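# Lock syringe pump pusher just against the plunger

## Task

Move the pump's pusher up to the syringe plunger, stopping at the nearest lock position that does not press the plunger inward, and leave it latched there. The pusher has a spring lever on each side whose teeth engage racks: pinch both tabs toward each other to unlock and slide it, then let go with the teeth sitting in rack gaps so it latches. Any inward push of the plunger counts as failure.

## Robot and tools

Robot: two arms, left_arm and right_arm, each ending in a five-finger hand (right_arm a right hand, left_arm its mirror image). Each arm is reported and commanded at a hand point fixed 0.05 m in front of the palm, 0.15 m out from the wrist flange. Its +z runs along the straight fingers, +y out of the palm, +x across the palm (away from the thumb on the right hand, toward the thumb on the left). Straight fingertips reach 0.06 to 0.07 m past the point and sit 0.06 m behind it along -y. A wrist bracket on the little-finger side can strike things, and with level fingers the wrist can hang up to 0.11 m (palm down) or 0.23 m (palm up) under the point.

Frames: hand positions, orientations, velocities and Hand target are in each arm's own base frame. Fixed cameras and the table use the scene frame: origin at table height midway between nominal bases, +z up, +x out over the table, left_arm toward +y. Base poses: left_arm (-0.005, +0.325, 0) m, right_arm (-0.057, -0.451, 0) m, nearly unrotated. Commanded offsets use the axes of that arm's current Hand target.

A row is always 28 numbers in [-1, 1]: left dx, dy, dz, rx, ry, rz; left thumb_turn, thumb_bend, index, middle, ring, little; left force_limit, speed; then the same fourteen for the right arm. Pose numbers are offsets, not poses: counted from the Hand target at the start of the action or move, scaled so 1.0 = 0.6 m or 180 degrees; rx, ry, rz form one rotation vector. All zeros re-asks for the current Hand target. Hand motor numbers are absolute targets: -1 open/straight, +1 closed (thumb_turn +1 puts the thumb opposite the fingers). force_limit maps -1..+1 to about 0..10 N at the fingertip (0..15 N for the two thumb motors); speed rises from near zero at -1 to full at +0.48 and above. Hand numbers never mean 'unchanged': repeat the last eight sent for that hand (or, before any, its hand_measured plus hand_force_limit and hand_speed). Use speed -0.94 or lower for gentle closing.

Tools:
- execute_actions(actions, cameras): actions is a list of actions, each up to 15 rows at 1/30 s per row; every row in an action is an offset from that action's starting Hand target, and a short action repeats its last row. Images return only when actions is empty or cameras names them (["all"] for every camera).
- move(target, speed, blend, stop_force, zero, blocking, cameras): target is one 28-number row or a list of up to 15 rows, every row an offset from the same starting Hand targets. speed is m/s, 0.002 to 3.6 (default 0.25), turning capped at twice that in rad/s; one value or one per target. blend in m rounds corners in a list (0 stops at each). stop_force, 3 to 120 N, ends an arm's path when its wrist sensor feels that much push against the motion; don't rely on it during rotation, omit it when backing off a contact, and it may miss light loose objects. zero (default true) re-zeroes before the move. blocking=false returns early but cannot be combined with stop_force. Paths last 0.5 to 10 s and ignore obstacles. The result adds a move: line with the ending (done, off_target, moving, held, fault) and limits (paced = pose clipped, held = steps withheld).
- wait(seconds 0 to 10, cameras), stop(cameras) to brake a running move, zoom_image(camera, region [x0,y0,x1,y1] pixels, max 504x504), show_instructions(), zero_wrist_force(arm), finished_scene(scene=1).

Cameras: cam_head_left, cam_head_right, cam_high, cam_low (504x504), cam_left_wrist, cam_right_wrist (672x504, fisheye).

Results: end_effector_position (m), end_effector_quat_wxyz, velocities, Hand target, joint positions/torques, Wrist force/torque in the flange's axes (plus a peak line), and for hands hand_measured, hand_stopped_by (moving, target, force, stalled, fault), hand_load_n (positive = finger pushed open; a lost grip shows as load near 0). 'within noise' means the arm is still. Hand point may rest short of Hand target; resend the gap as an offset. Orientation is clipped to 32 degrees from measured per step.

Avoid: exceeding about 150 N on any part or wrist-joint torque of 24.9 N m (the arm stops for 10 s); commanding past a firm contact, since arms are stiff; pressing the plunger; letting the arms or hands touch each other; dropping or flinging parts; slamming fixed or heavy objects; overloading fingers; moving a hand point close past its own base; long stretched holds that heat motors (85 °C triggers a braked stop). To end a push, command back beyond the hand point. Latch the pusher and release before finishing; it must stay put without the robot.

Each tool is called as name(argument=value, ...) on one line, values as JSON.

Reference images:

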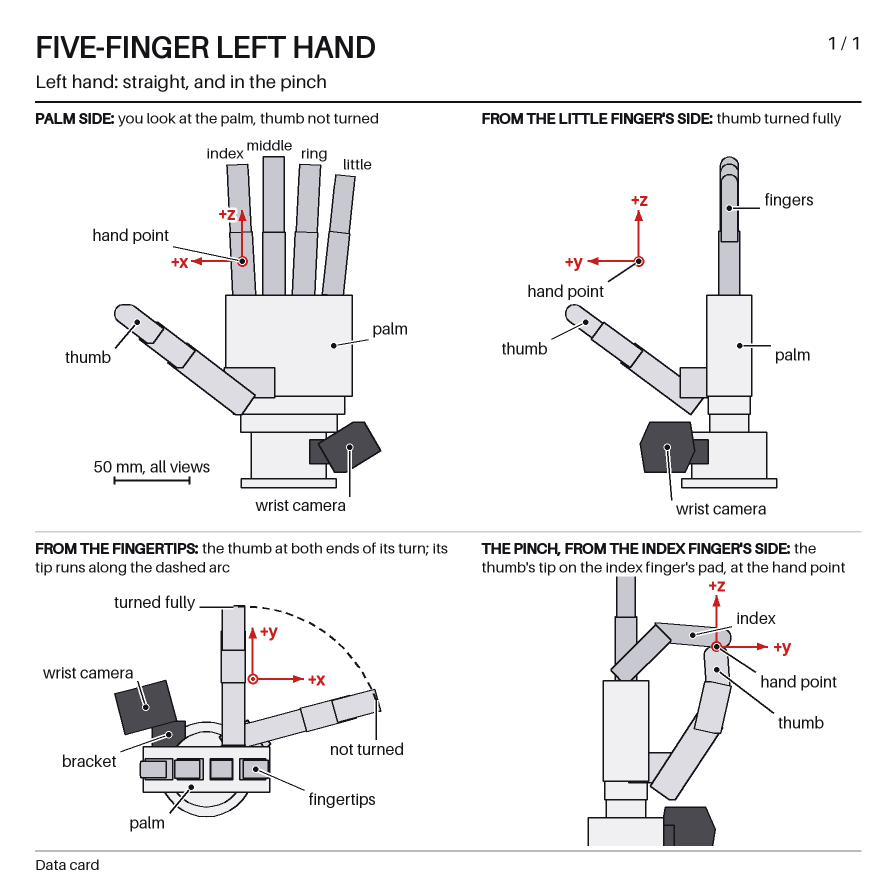

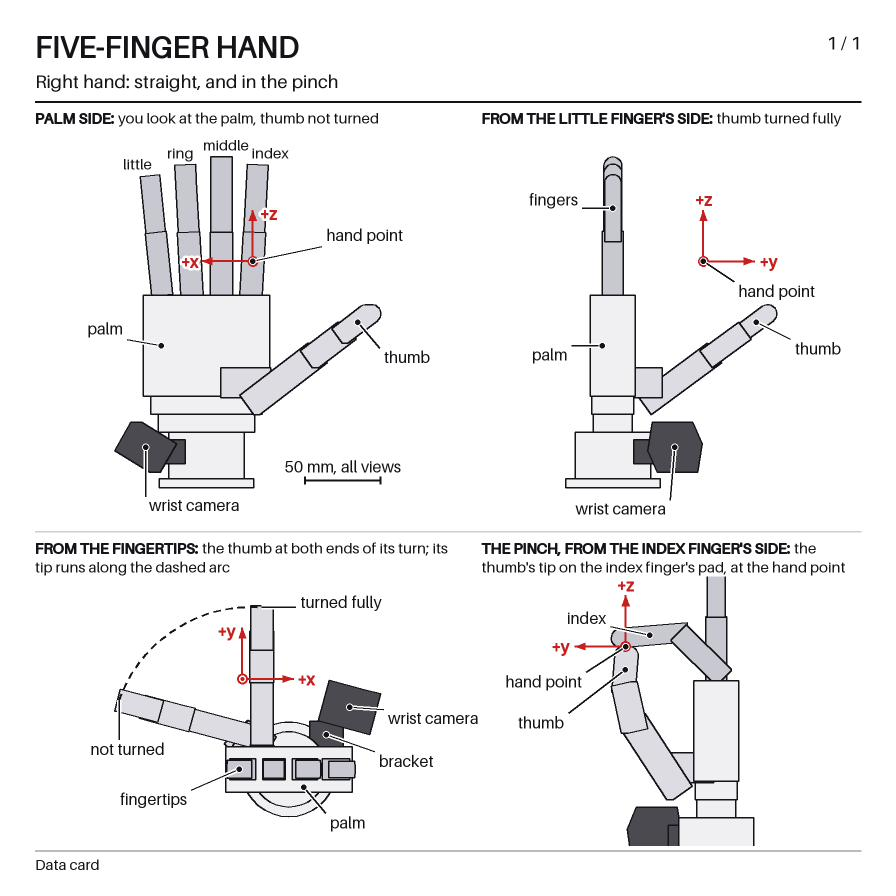

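## Session

execute_actions(actions=[])

Scene clock: 0.00 s.
left_arm: end_effector_position=(+0.1154, -0.4201, +0.1564) hand_measured=(-1.000, -1.000, -1.000, -1.000, -1.000, -1.000) hand_load_n=(+0.0, +0.0, +0.0, +0.0, +0.0, +0.0) hand_stopped_by=(target, target, target, target, target, target) hand_force_limit=0.00 hand_speed=-0.80 end_effector_quat_wxyz=(+0.078, +0.816, -0.555, -0.145) | right_arm: end_effector_position=(+0.7859, +0.1040, +0.1482) hand_measured=(-1.000, -1.000, -1.000, -1.000, -1.000, -1.000) hand_load_n=(+0.0, +0.5, +0.0, +0.0, +0.0, +0.0) hand_stopped_by=(target, target, target, target, target, target) hand_force_limit=0.00 hand_speed=-0.80 end_effector_quat_wxyz=(+0.055, +0.321, +0.688, +0.648)
Joint positions: left_arm=[2.437 -2.012 -1.646 1.811 -1.387 2.086] | right_arm=[-0.363 -0.634 1.175 0.239 0.221 -0.416]
Joint velocities: within noise
Joint torques (N m): no reading
Wrist force (N): no reading
Wrist torque (N m): no reading
Wrist force, peak (N): no reading
Hand target: left_arm +0.1154, -0.4201, +0.1564; +0.078, +0.816, -0.555, -0.145 | right_arm +0.7859, +0.1040, +0.1482; +0.055, +0.321, +0.688, +0.648

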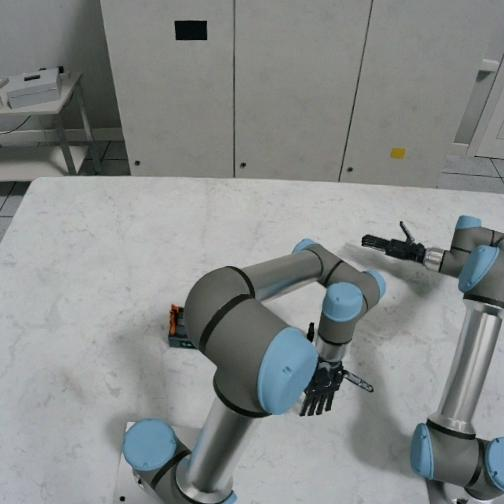

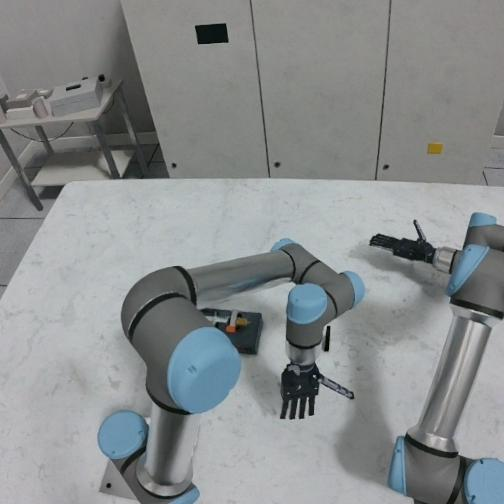

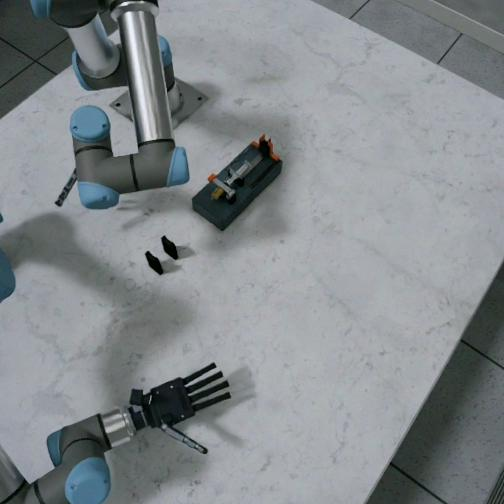

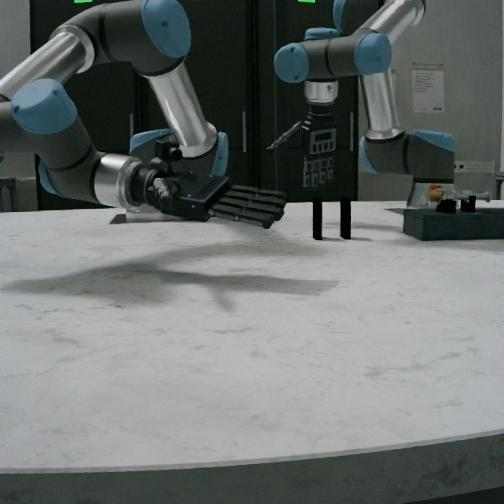

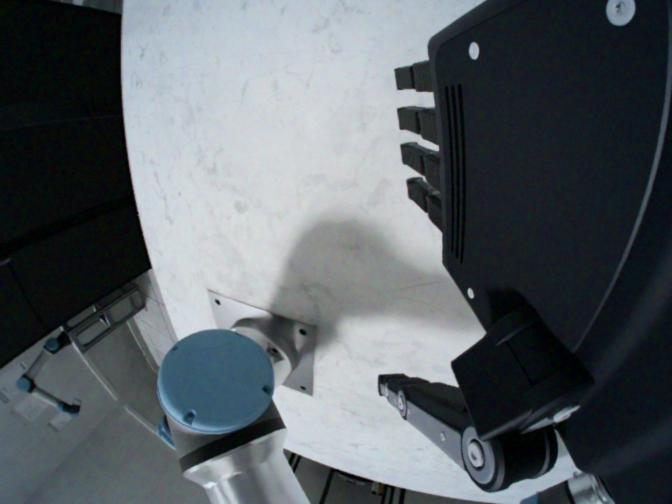

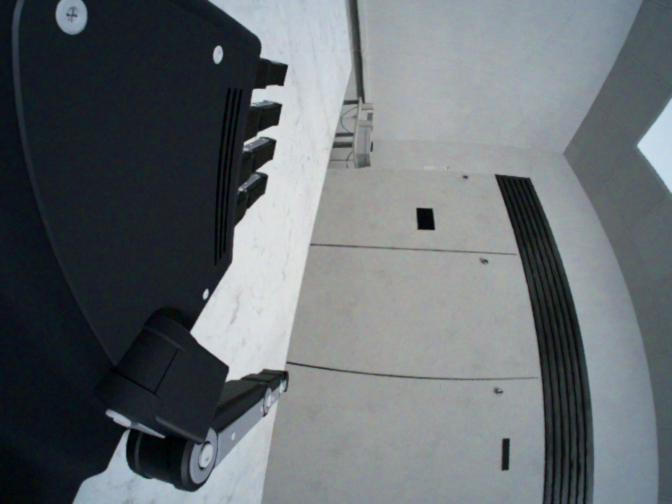

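zoom_image(camera="cam_high", region=[140, 120, 300, 280])

zoom_image(camera="cam_low", region=[290, 150, 504, 270])

zoom_image(camera="cam_head_right", region=[180, 280, 360, 400])

Scaled by 3.150 from the camera's 504x504 image, which has a finer 720x720 frame.

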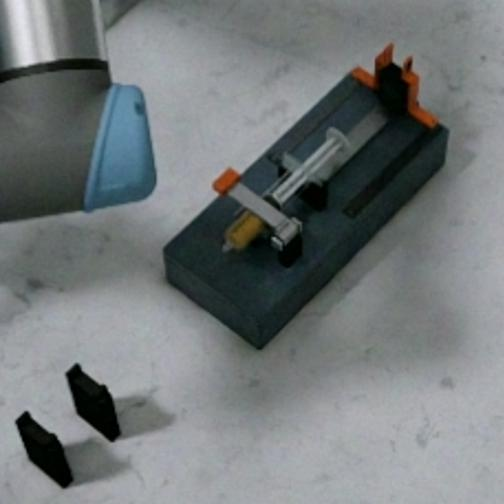

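Scaled by 2.355 from the camera's 504x504 image, which has a finer 720x720 frame.

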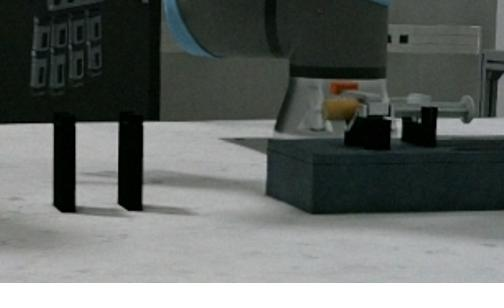

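Scaled by 2.800 from the camera's 504x504 image, which has a finer 720x720 frame.

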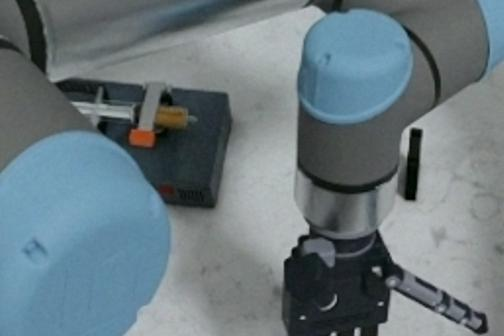

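move(target=[[-0.035,0.067,-0.221,0,0,0,-1,-1,-1,-1,-1,-1,0,-0.8, 0,0,0,0,0,0,-1,-1,-1,-1,-1,-1,0,-0.8],[-0.6407,-0.5399,-0.3157,0.348,0.077,0.103,-1,-1,-1,-1,-1,-1,0,-0.8, 0,0,0,0,0,0,-1,-1,-1,-1,-1,-1,0,-0.8]], blend=0.05, speed=0.3, cameras=["all"])

Scene clock: 102.60 s.
left_arm: end_effector_position=(+0.3306, +0.0505, +0.3003) hand_measured=(-1.000, -1.000, -1.000, -1.000, -1.000, -1.000) hand_load_n=(+0.0, +0.0, +0.0, +0.0, -0.5, +0.0) hand_stopped_by=(target, target, target, target, target, target) hand_force_limit=0.00 hand_speed=-0.80 end_effector_quat_wxyz=(-0.271, +0.653, -0.654, +0.270) end_effector_velocity=(+0.001, +0.000, +0.000) end_effector_angular_velocity=(+0.001, -0.004, -0.004) | right_arm: end_effector_position=(+0.7859, +0.1040, +0.1482) hand_measured=(-1.000, -1.000, -1.000, -1.000, -1.000, -1.000) hand_load_n=(+0.0, +0.0, +0.0, +0.0, +0.0, +0.0) hand_stopped_by=(target, target, target, target, target, target) hand_force_limit=0.00 hand_speed=-0.80 end_effector_quat_wxyz=(+0.055, +0.321, +0.688, +0.648)
Joint positions: left_arm=[4.211 -1.243 -1.903 2.023 -0.903 4.055] | right_arm=[-0.363 -0.634 1.175 0.239 0.221 -0.416]
Joint velocities: left_arm=[0.002 -0.002 0.001 0 0.005 0.005] | right_arm=[within noise]
Joint torques (N m): left_arm=[9.99 9.95 27.99 -2.33 2.9 1.85] | right_arm=[2.36 -52.18 -15.85 1.36 -0.99 -0.14]
Wrist force (N): left_arm=[-0.2 -0.9 -0.6] | right_arm=[0.2 0.1 0.1]
Wrist torque (N m): left_arm=[0.00 0.04 0.12] | right_arm=[0.01 -0.03 0.01]
Wrist force, peak (N): left_arm=[0.4 -0.9 1.9] | right_arm=[0.3 0.4 -0.6]
Hand target: left_arm +0.3307, +0.0505, +0.3003; -0.271, +0.653, -0.654, +0.270 | right_arm +0.7859, +0.1040, +0.1482; +0.055, +0.321, +0.688, +0.648
Off the commanded pose: left_arm 0.000 m, 0 deg | right_arm 0.000 m, 0 deg.
move: done
camera_calibration:
cam_left_wrist: T_world_to_cam=[[0.66907, -0.244009, 0.702, -0.422279], [-0.5109, -0.836997, 0.196002, 0.148562], [0.539746, -0.489791, -0.684674, 0.163994], [0, 0, 0, 1]] pos_world=[0.269919, 0.101629, 0.379604]

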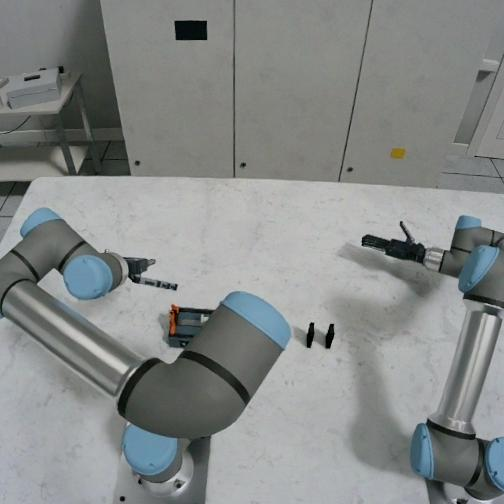

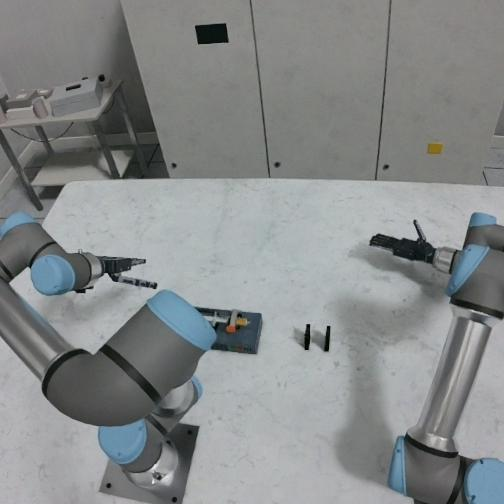

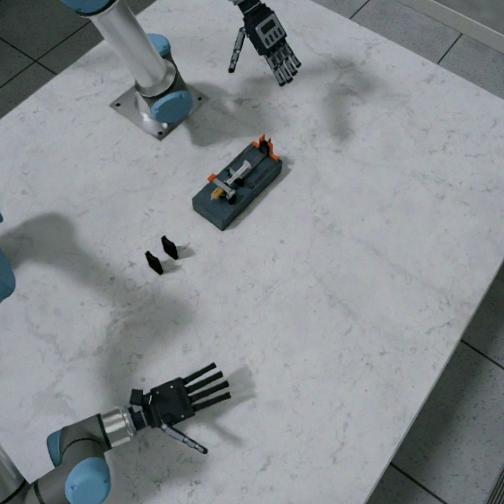

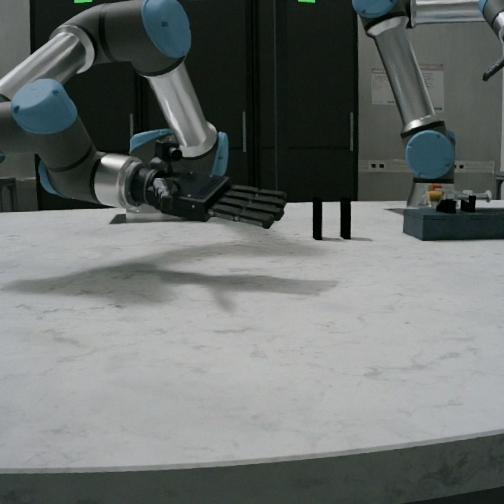

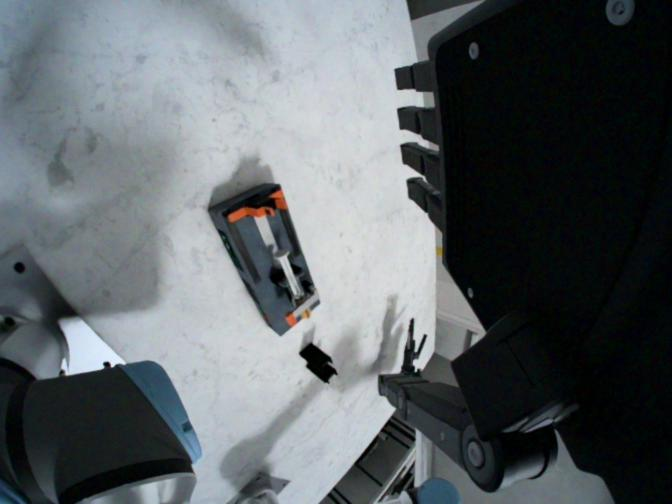

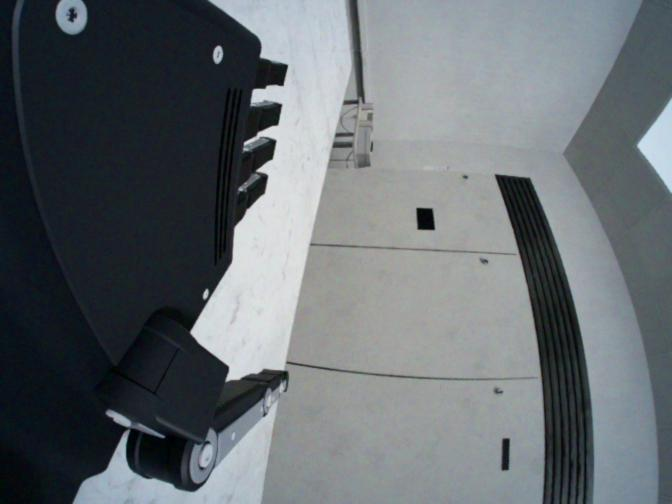

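zoom_image(camera="cam_left_wrist", region=[190, 160, 350, 350])

zoom_image(camera="cam_high", region=[185, 125, 290, 230])

zoom_image(camera="cam_head_left", region=[150, 285, 230, 365])

Scaled by 2.653 from the camera's 672x504 image, which has a finer 960x720 frame.

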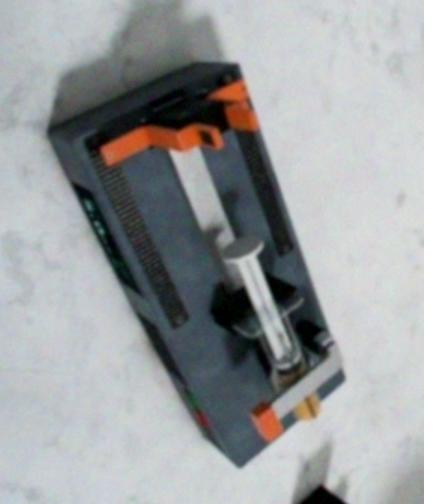

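Scaled by 4.800 from the camera's 504x504 image, which has a finer 720x720 frame.

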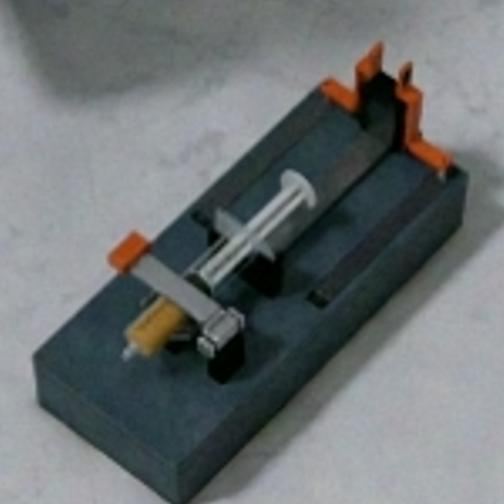

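Scaled by 6.300 from the camera's 504x504 image, which has a finer 720x720 frame.

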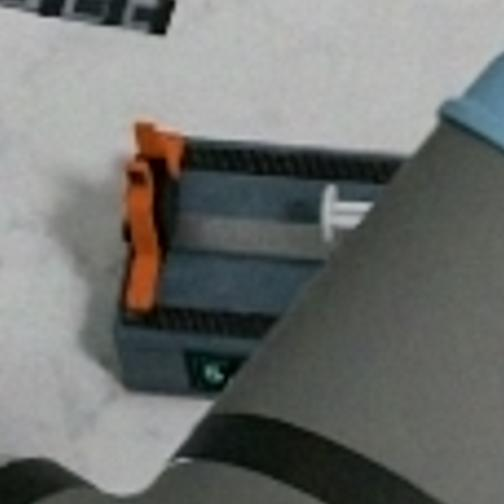

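move(target=[0.0625,0.0719,0.2352,0.0556,0,0,1,-0.6,-0.3,-1,-1,-1,0,0, 0,0,0,0,0,0,-1,-1,-1,-1,-1,-1,0,-0.8], cameras=["cam_left_wrist","cam_high","cam_low","cam_head_left"])

zoom_image(camera="cam_left_wrist", region=[100, 40, 500, 440])

zoom_image(camera="cam_high", region=[185, 90, 315, 220])

Scene clock: 177.50 s.
left_arm: end_effector_position=(+0.3999, +0.0132, +0.1700) hand_measured=(+1.000, -0.600, -0.300, -1.000, -1.000, -1.000) hand_load_n=(+0.0, +0.0, +0.0, -0.5, +0.0, +0.0) hand_stopped_by=(target, target, target, target, target, target) hand_force_limit=0.00 hand_speed=0.00 end_effector_quat_wxyz=(-0.327, +0.627, -0.628, +0.326) | right_arm: end_effector_position=(+0.7859, +0.1040, +0.1482) hand_measured=(-1.000, -1.000, -1.000, -1.000, -1.000, -1.000) hand_load_n=(+0.0, +0.0, +0.0, +0.0, +0.0, +0.0) hand_stopped_by=(target, target, target, target, target, target) hand_force_limit=0.00 hand_speed=-0.80 end_effector_quat_wxyz=(+0.055, +0.321, +0.688, +0.648)
Joint positions: left_arm=[3.937 -1.325 -2.185 2.724 -0.946 3.673] | right_arm=[-0.363 -0.634 1.175 0.239 0.221 -0.416]
Joint torques (N m): left_arm=[3.38 22.43 7.78 2.17 2.15 -1.17] | right_arm=[1.39 -52.47 -15.23 1.41 -1.2 -0.17]
Wrist force (N): left_arm=[0.1 -0.9 -0.5] | right_arm=[0.1 0.3 -0.1]
Wrist torque (N m): left_arm=[0.01 0.01 0.01] | right_arm=[0.04 -0.01 0.02]
Wrist force, peak (N): left_arm=[-0.5 -1.9 -1.9] | right_arm=[0.4 0.6 0.3]
Hand target: left_arm +0.3998, +0.0132, +0.1700; -0.327, +0.627, -0.628, +0.326 | right_arm +0.7859, +0.1040, +0.1482; +0.055, +0.321, +0.688, +0.648
Off the commanded pose: left_arm 0.000 m, 0 deg | right_arm 0.000 m, 0 deg.
move: done
camera_calibration:
cam_left_wrist: T_world_to_cam=[[0.53653, -0.244293, 0.807748, -0.351193], [-0.537543, -0.836802, 0.103972, 0.204552], [0.650525, -0.489983, -0.580288, -0.0429552], [0, 0, 0, 1]] pos_world=[0.326325, 0.0643287, 0.237481]
Images, in order (width x height): cam_head_left 504x504, cam_high 504x504, cam_low 504x504, cam_left_wrist 672x504.

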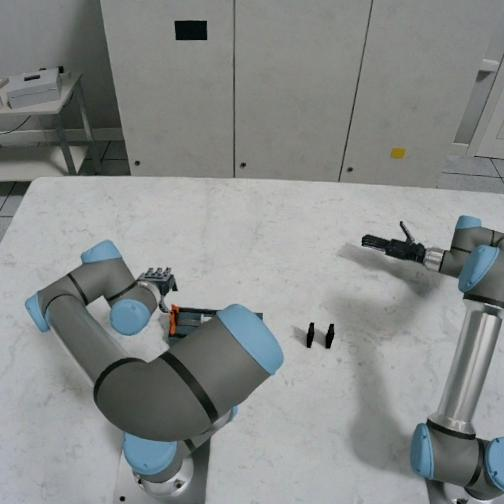

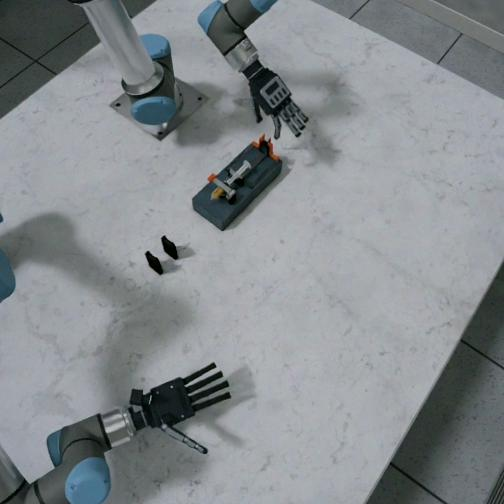

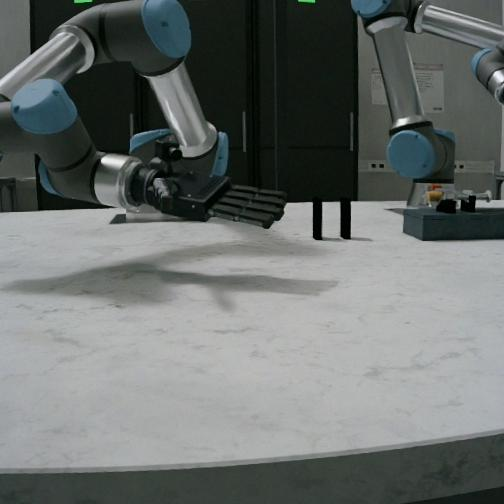

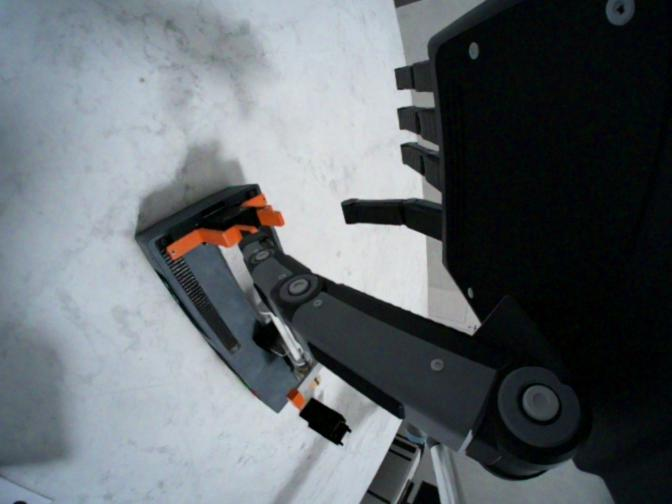

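Scaled by 1.260 from the camera's 672x504 image, which has a finer 960x720 frame.

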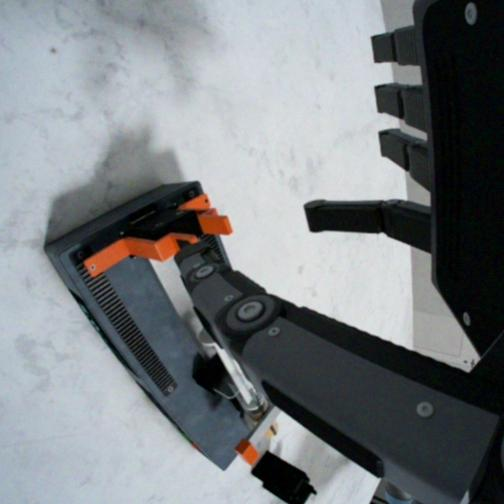

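Scaled by 3.877 from the camera's 504x504 image, which has a finer 720x720 frame.

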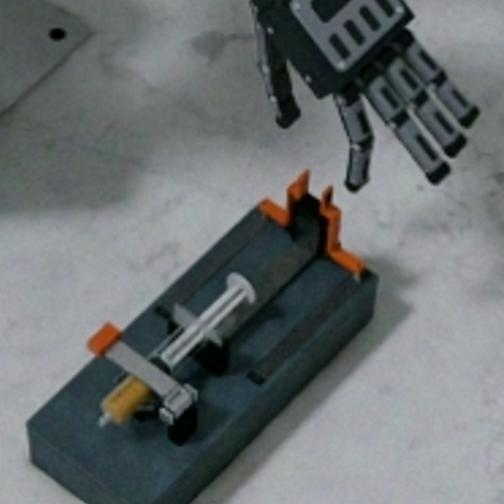

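zoom_image(camera="cam_left_wrist", region=[130, 170, 300, 300])

zoom_image(camera="cam_high", region=[245, 125, 295, 175])

zoom_image(camera="cam_head_left", region=[130, 255, 210, 335])

Scaled by 2.965 from the camera's 672x504 image, which has a finer 960x720 frame.

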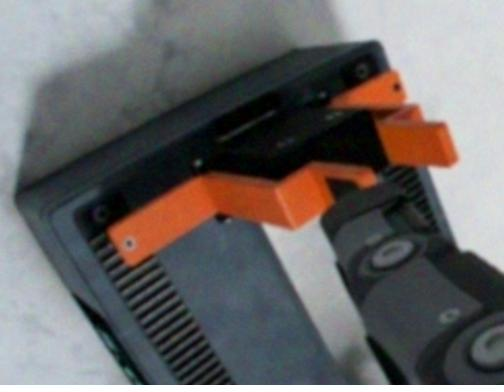

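Scaled by 10.080 from the camera's 504x504 image, which has a finer 720x720 frame.

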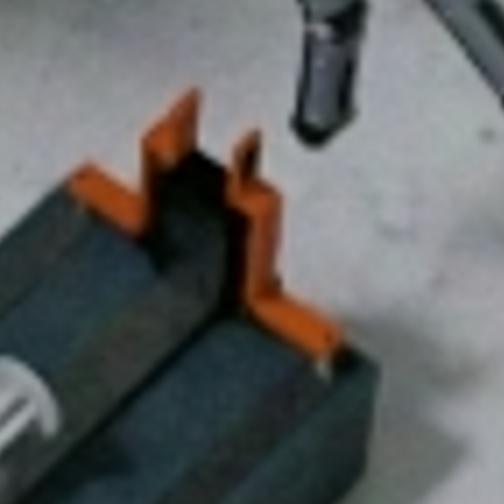

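Scaled by 6.300 from the camera's 504x504 image, which has a finer 720x720 frame.

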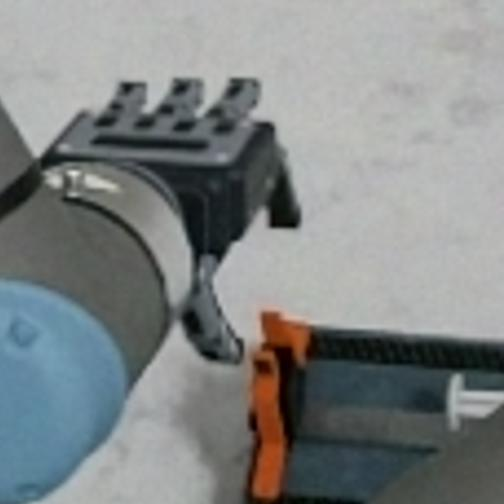

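move(target=[0.0137,0.0438,0.0392,0,0,0,-1,-1,-1,-1,-1,-1,0,0.3, 0,0,0,0,0,0,-1,-1,-1,-1,-1,-1,0,-0.8], cameras=["cam_left_wrist","cam_high"])

zoom_image(camera="cam_left_wrist", region=[180, 150, 420, 330])

Scene clock: 245.83 s.
left_arm: end_effector_position=(+0.4040, +0.0050, +0.1349) hand_measured=(-1.000, -1.000, -1.000, -1.000, -1.000, -1.000) hand_load_n=(+0.0, +0.0, +0.0, -0.5, +0.0, +0.0) hand_stopped_by=(target, target, target, target, target, target) hand_force_limit=0.00 hand_speed=0.30 end_effector_quat_wxyz=(-0.327, +0.627, -0.628, +0.326) | right_arm: end_effector_position=(+0.7859, +0.1040, +0.1482) hand_measured=(-1.000, -1.000, -1.000, -1.000, -1.000, -1.000) hand_load_n=(+0.0, +0.0, +0.0, -0.5, +0.0, +0.0) hand_stopped_by=(target, target, target, target, target, target) hand_force_limit=0.00 hand_speed=-0.80 end_effector_quat_wxyz=(+0.055, +0.321, +0.688, +0.648)
Joint positions: left_arm=[3.892 -1.37 -2.246 2.852 -0.978 3.635] | right_arm=[-0.363 -0.634 1.175 0.239 0.221 -0.416]
Joint torques (N m): left_arm=[10.24 23.51 26.42 -0.86 2.67 1.76] | right_arm=[1.17 -53.14 -15.15 1.46 -1.15 -0.08]
Wrist force (N): left_arm=[0.1 -0.8 -0.5] | right_arm=[-0.1 -0.2 -0.2]
Wrist torque (N m): left_arm=[0.03 0.00 0.08] | right_arm=[-0.02 0.03 -0.02]
Wrist force, peak (N): left_arm=[-0.1 -1.3 -1.0] | right_arm=[0.3 0.5 0.4]
Hand target: left_arm +0.4040, +0.0050, +0.1349; -0.327, +0.627, -0.628, +0.326 | right_arm +0.7859, +0.1040, +0.1482; +0.055, +0.321, +0.688, +0.648
Off the commanded pose: left_arm 0.000 m, 0 deg | right_arm 0.000 m, 0 deg.
move: done
camera_calibration:
cam_left_wrist: T_world_to_cam=[[0.536575, -0.244226, 0.807738, -0.327141], [-0.5375, -0.836822, 0.104037, 0.203507], [0.650524, -0.489983, -0.580289, -0.0699497], [0, 0, 0, 1]] pos_world=[0.330425, 0.0561286, 0.202481]
Images, in order (width x height): cam_high 504x504, cam_left_wrist 672x504.

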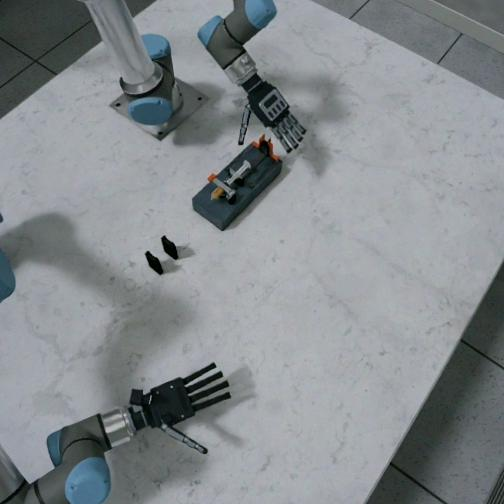

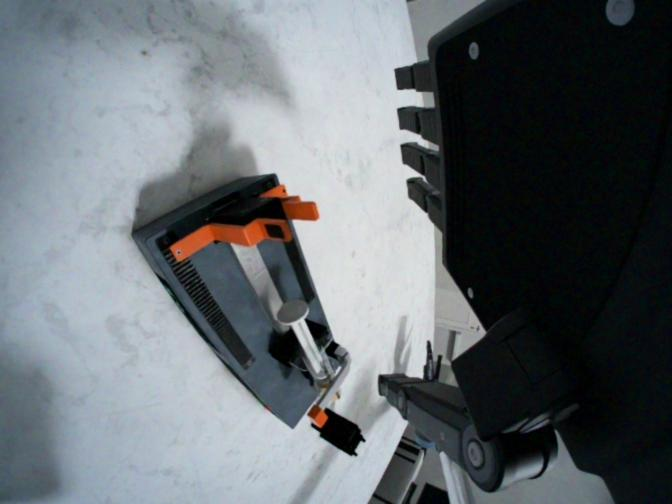

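Scaled by 2.100 from the camera's 672x504 image, which has a finer 960x720 frame.

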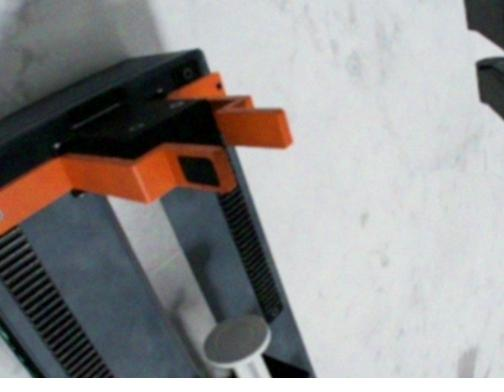

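move(target=[-0.0042,0,0,0,0,0,1,-0.6,-0.3,-1,-1,-1,0,0.3, 0,0,0,0,0,0,-1,-1,-1,-1,-1,-1,0,-0.8], cameras=["cam_left_wrist","cam_high"])

zoom_image(camera="cam_left_wrist", region=[180, 150, 420, 330])

zoom_image(camera="cam_high", region=[235, 95, 305, 165])

Scene clock: 295.90 s.
left_arm: end_effector_position=(+0.4040, +0.0075, +0.1349) hand_measured=(+1.000, -0.600, -0.300, -1.000, -1.000, -1.000) hand_load_n=(+0.0, +0.0, +0.0, +0.0, +0.0, +0.0) hand_stopped_by=(target, target, target, target, target, target) hand_force_limit=0.00 hand_speed=0.30 end_effector_quat_wxyz=(-0.327, +0.627, -0.628, +0.326) | right_arm: end_effector_position=(+0.7859, +0.1040, +0.1482) hand_measured=(-1.000, -1.000, -1.000, -1.000, -1.000, -1.000) hand_load_n=(-0.5, +0.0, +0.0, +0.0, +0.0, +0.0) hand_stopped_by=(target, target, target, target, target, target) hand_force_limit=0.00 hand_speed=-0.80 end_effector_quat_wxyz=(+0.055, +0.321, +0.688, +0.648)
Joint positions: left_arm=[3.902 -1.373 -2.245 2.849 -0.971 3.642] | right_arm=[-0.363 -0.634 1.175 0.239 0.221 -0.416]
Joint torques (N m): left_arm=[-9.52 -2.58 23.08 -1.37 -1.41 -0.76] | right_arm=[1.98 -52.73 -16.33 1.65 -1.1 -0.11]
Wrist force (N): left_arm=[0.2 -0.8 -0.5] | right_arm=[0.1 0.1 0.3]
Wrist torque (N m): left_arm=[0.03 -0.02 0.02] | right_arm=[0.00 -0.01 0.01]
Wrist force, peak (N): left_arm=[0.1 -0.9 -0.9] | right_arm=[0.4 0.6 0.1]
Hand target: left_arm +0.4040, +0.0075, +0.1349; -0.327, +0.627, -0.628, +0.326 | right_arm +0.7859, +0.1040, +0.1482; +0.055, +0.321, +0.688, +0.648
Off the commanded pose: left_arm 0.000 m, 0 deg | right_arm 0.000 m, 0 deg.
move: done
camera_calibration:
cam_left_wrist: T_world_to_cam=[[0.536523, -0.244185, 0.807785, -0.326579], [-0.537506, -0.836816, 0.104045, 0.205653], [0.650562, -0.490012, -0.580222, -0.0688139], [0, 0, 0, 1]] pos_world=[0.330525, 0.0586286, 0.202481]
Images, in order (width x height): cam_high 504x504, cam_left_wrist 672x504.

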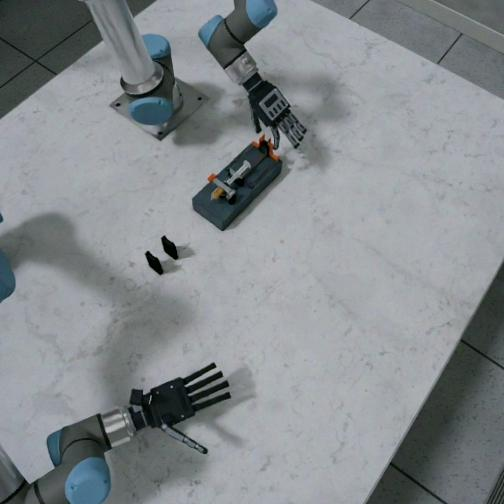

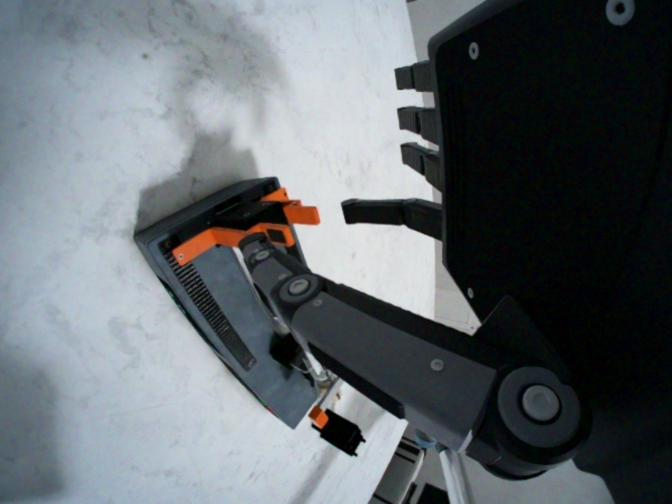

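Scaled by 2.100 from the camera's 672x504 image, which has a finer 960x720 frame.

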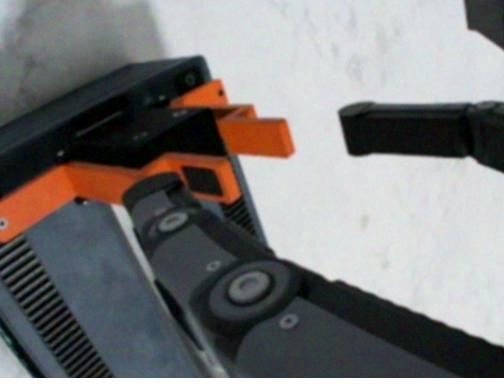

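Scaled by 7.200 from the camera's 504x504 image, which has a finer 720x720 frame.

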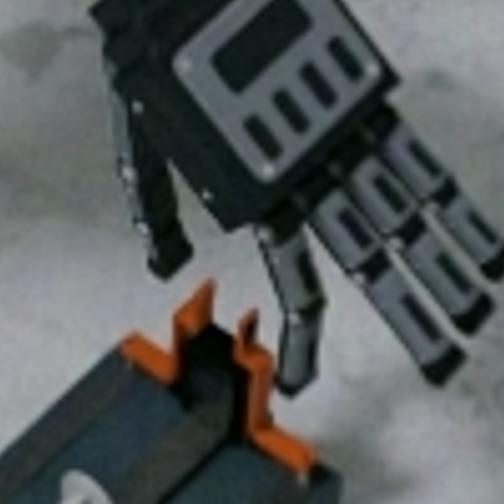

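move(target=[0,0.0168,0.0105,0,0,0,1,-0.6,-0.3,-1,-1,-1,0,0.3, 0,0,0,0,0,0,-1,-1,-1,-1,-1,-1,0,-0.8], stop_force=6, speed=0.05, cameras=["cam_left_wrist","cam_high"])

zoom_image(camera="cam_left_wrist", region=[180, 150, 420, 330])

zoom_image(camera="cam_high", region=[245, 115, 295, 165])

Scene clock: 314.60 s.
left_arm: end_effector_position=(+0.4034, +0.0075, +0.1231) hand_measured=(+1.000, -0.600, -0.300, -1.000, -1.000, -1.000) hand_load_n=(+0.0, +0.0, +0.0, +0.0, +0.0, +0.0) hand_stopped_by=(target, target, target, target, target, target) hand_force_limit=0.00 hand_speed=0.30 end_effector_quat_wxyz=(-0.327, +0.627, -0.628, +0.326) | right_arm: end_effector_position=(+0.7859, +0.1040, +0.1482) hand_measured=(-1.000, -1.000, -1.000, -1.000, -1.000, -1.000) hand_load_n=(+0.0, +0.5, +0.0, -0.5, +0.0, +0.0) hand_stopped_by=(target, target, target, target, target, target) hand_force_limit=0.00 hand_speed=-0.80 end_effector_quat_wxyz=(+0.055, +0.321, +0.688, +0.648)
Joint positions: left_arm=[3.904 -1.388 -2.267 2.886 -0.97 3.644] | right_arm=[-0.363 -0.634 1.175 0.239 0.221 -0.416]
Joint torques (N m): left_arm=[-1.21 22.35 26.49 -3.5 0.14 -0.76] | right_arm=[1.82 -53.49 -15.04 1.54 -1.32 -0.08]
Wrist force (N): left_arm=[0.2 -0.9 -0.4] | right_arm=[0.0 0.1 0.0]
Wrist torque (N m): left_arm=[0.02 -0.01 0.02] | right_arm=[0.02 0.02 0.00]
Wrist force, peak (N): left_arm=[0.2 -1.0 -0.8] | right_arm=[0.2 0.7 0.1]
Hand target: left_arm +0.4034, +0.0075, +0.1231; -0.327, +0.627, -0.628, +0.326 | right_arm +0.7859, +0.1040, +0.1482; +0.055, +0.321, +0.688, +0.648
Off the commanded pose: left_arm 0.000 m, 0 deg | right_arm 0.000 m, 0 deg.
move: done
camera_calibration:
cam_left_wrist: T_world_to_cam=[[0.53653, -0.244293, 0.807748, -0.31658], [-0.537543, -0.836802, 0.103972, 0.20654], [0.650525, -0.489983, -0.580288, -0.0752404], [0, 0, 0, 1]] pos_world=[0.329825, 0.0586287, 0.190581]
Images, in order (width x height): cam_high 504x504, cam_left_wrist 672x504.

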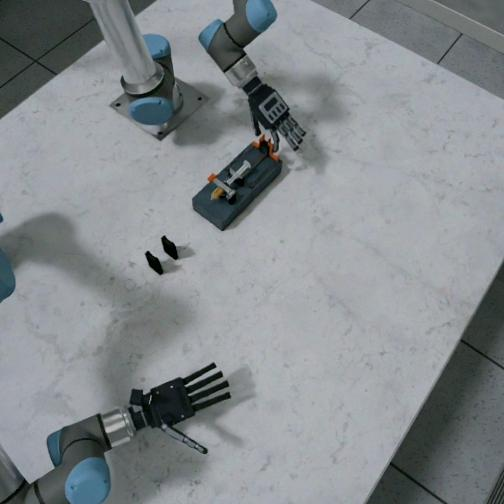

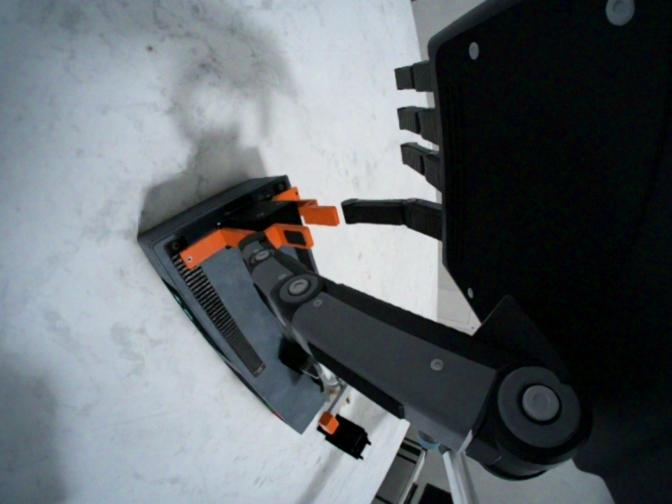

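Scaled by 2.100 from the camera's 672x504 image, which has a finer 960x720 frame.

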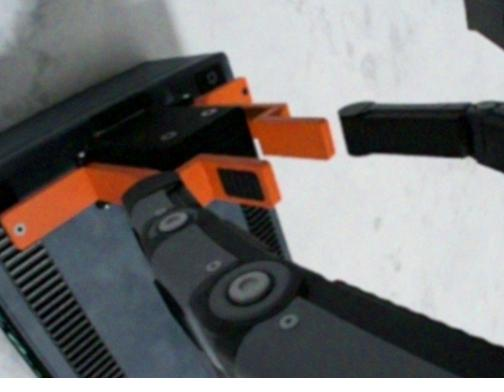

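Scaled by 10.080 from the camera's 504x504 image, which has a finer 720x720 frame.

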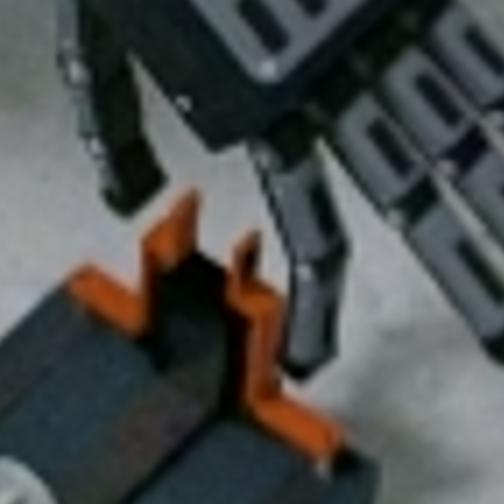

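move(target=[0,0,0,0,0,0,1,0.2,0.4,-1,-1,-1,-0.4,-0.9, 0,0,0,0,0,0,-1,-1,-1,-1,-1,-1,0,-0.8], cameras=["cam_left_wrist","cam_high"])

zoom_image(camera="cam_left_wrist", region=[180, 150, 420, 330])

zoom_image(camera="cam_high", region=[245, 115, 295, 165])

Scene clock: 345.90 s.
left_arm: end_effector_position=(+0.4034, +0.0075, +0.1231) hand_measured=(+1.000, -0.348, +0.034, -1.000, -1.000, -1.000) hand_load_n=(+0.0, +4.5, +4.0, +0.0, +0.0, +0.0) hand_stopped_by=(target, force, force, target, target, target) hand_force_limit=-0.40 hand_speed=-0.90 end_effector_quat_wxyz=(-0.327, +0.627, -0.628, +0.326) | right_arm: end_effector_position=(+0.7859, +0.1040, +0.1482) hand_measured=(-1.000, -1.000, -1.000, -1.000, -1.000, -1.000) hand_load_n=(+0.0, +0.0, +0.0, +0.0, +0.0, +0.0) hand_stopped_by=(target, target, target, target, target, target) hand_force_limit=0.00 hand_speed=-0.80 end_effector_quat_wxyz=(+0.055, +0.321, +0.688, +0.648)
Joint positions: left_arm=[3.904 -1.388 -2.267 2.886 -0.97 3.644] | right_arm=[-0.363 -0.634 1.175 0.239 0.221 -0.416]
Joint torques (N m): left_arm=[-10.26 23.73 22.16 -3.12 -1.45 -0.5] | right_arm=[1.53 -53.42 -15.57 1.44 -1.3 -0.16]
Wrist force (N): left_arm=[0.4 0.9 0.8] | right_arm=[-0.1 0.2 0.1]
Wrist torque (N m): left_arm=[0.11 0.00 -0.01] | right_arm=[0.03 0.01 0.00]
Wrist force, peak (N): left_arm=[0.2 -3.1 2.1] | right_arm=[0.5 0.4 0.1]
Hand target: left_arm +0.4034, +0.0075, +0.1231; -0.327, +0.627, -0.628, +0.326 | right_arm +0.7859, +0.1040, +0.1482; +0.055, +0.321, +0.688, +0.648
Off the commanded pose: left_arm 0.000 m, 0 deg | right_arm 0.000 m, 0 deg.
move: done
camera_calibration:
cam_left_wrist: T_world_to_cam=[[0.53653, -0.244293, 0.807748, -0.31658], [-0.537543, -0.836802, 0.103972, 0.20654], [0.650525, -0.489983, -0.580288, -0.0752404], [0, 0, 0, 1]] pos_world=[0.329825, 0.0586287, 0.190581]
Images, in order (width x height): cam_high 504x504, cam_left_wrist 672x504.

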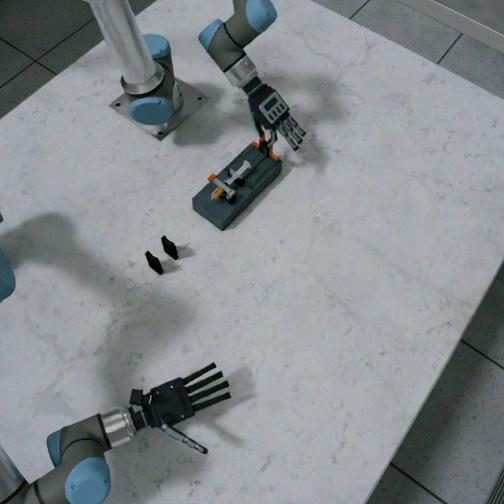

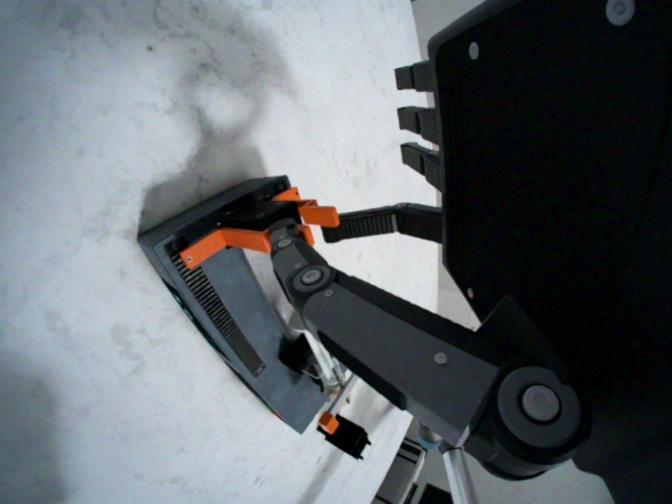

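Scaled by 2.100 from the camera's 672x504 image, which has a finer 960x720 frame.

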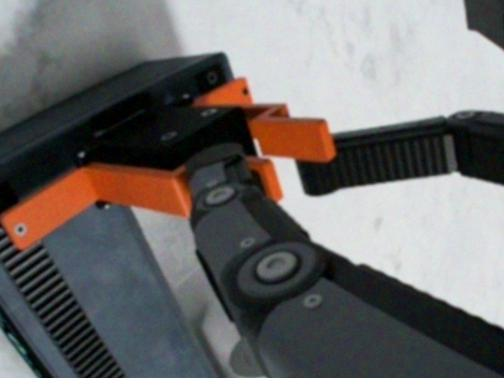

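Scaled by 10.080 from the camera's 504x504 image, which has a finer 720x720 frame.

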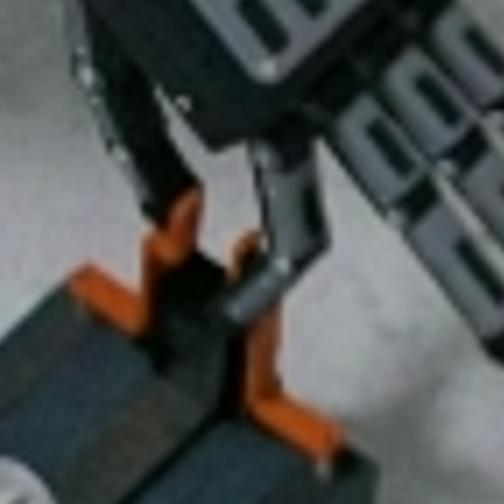

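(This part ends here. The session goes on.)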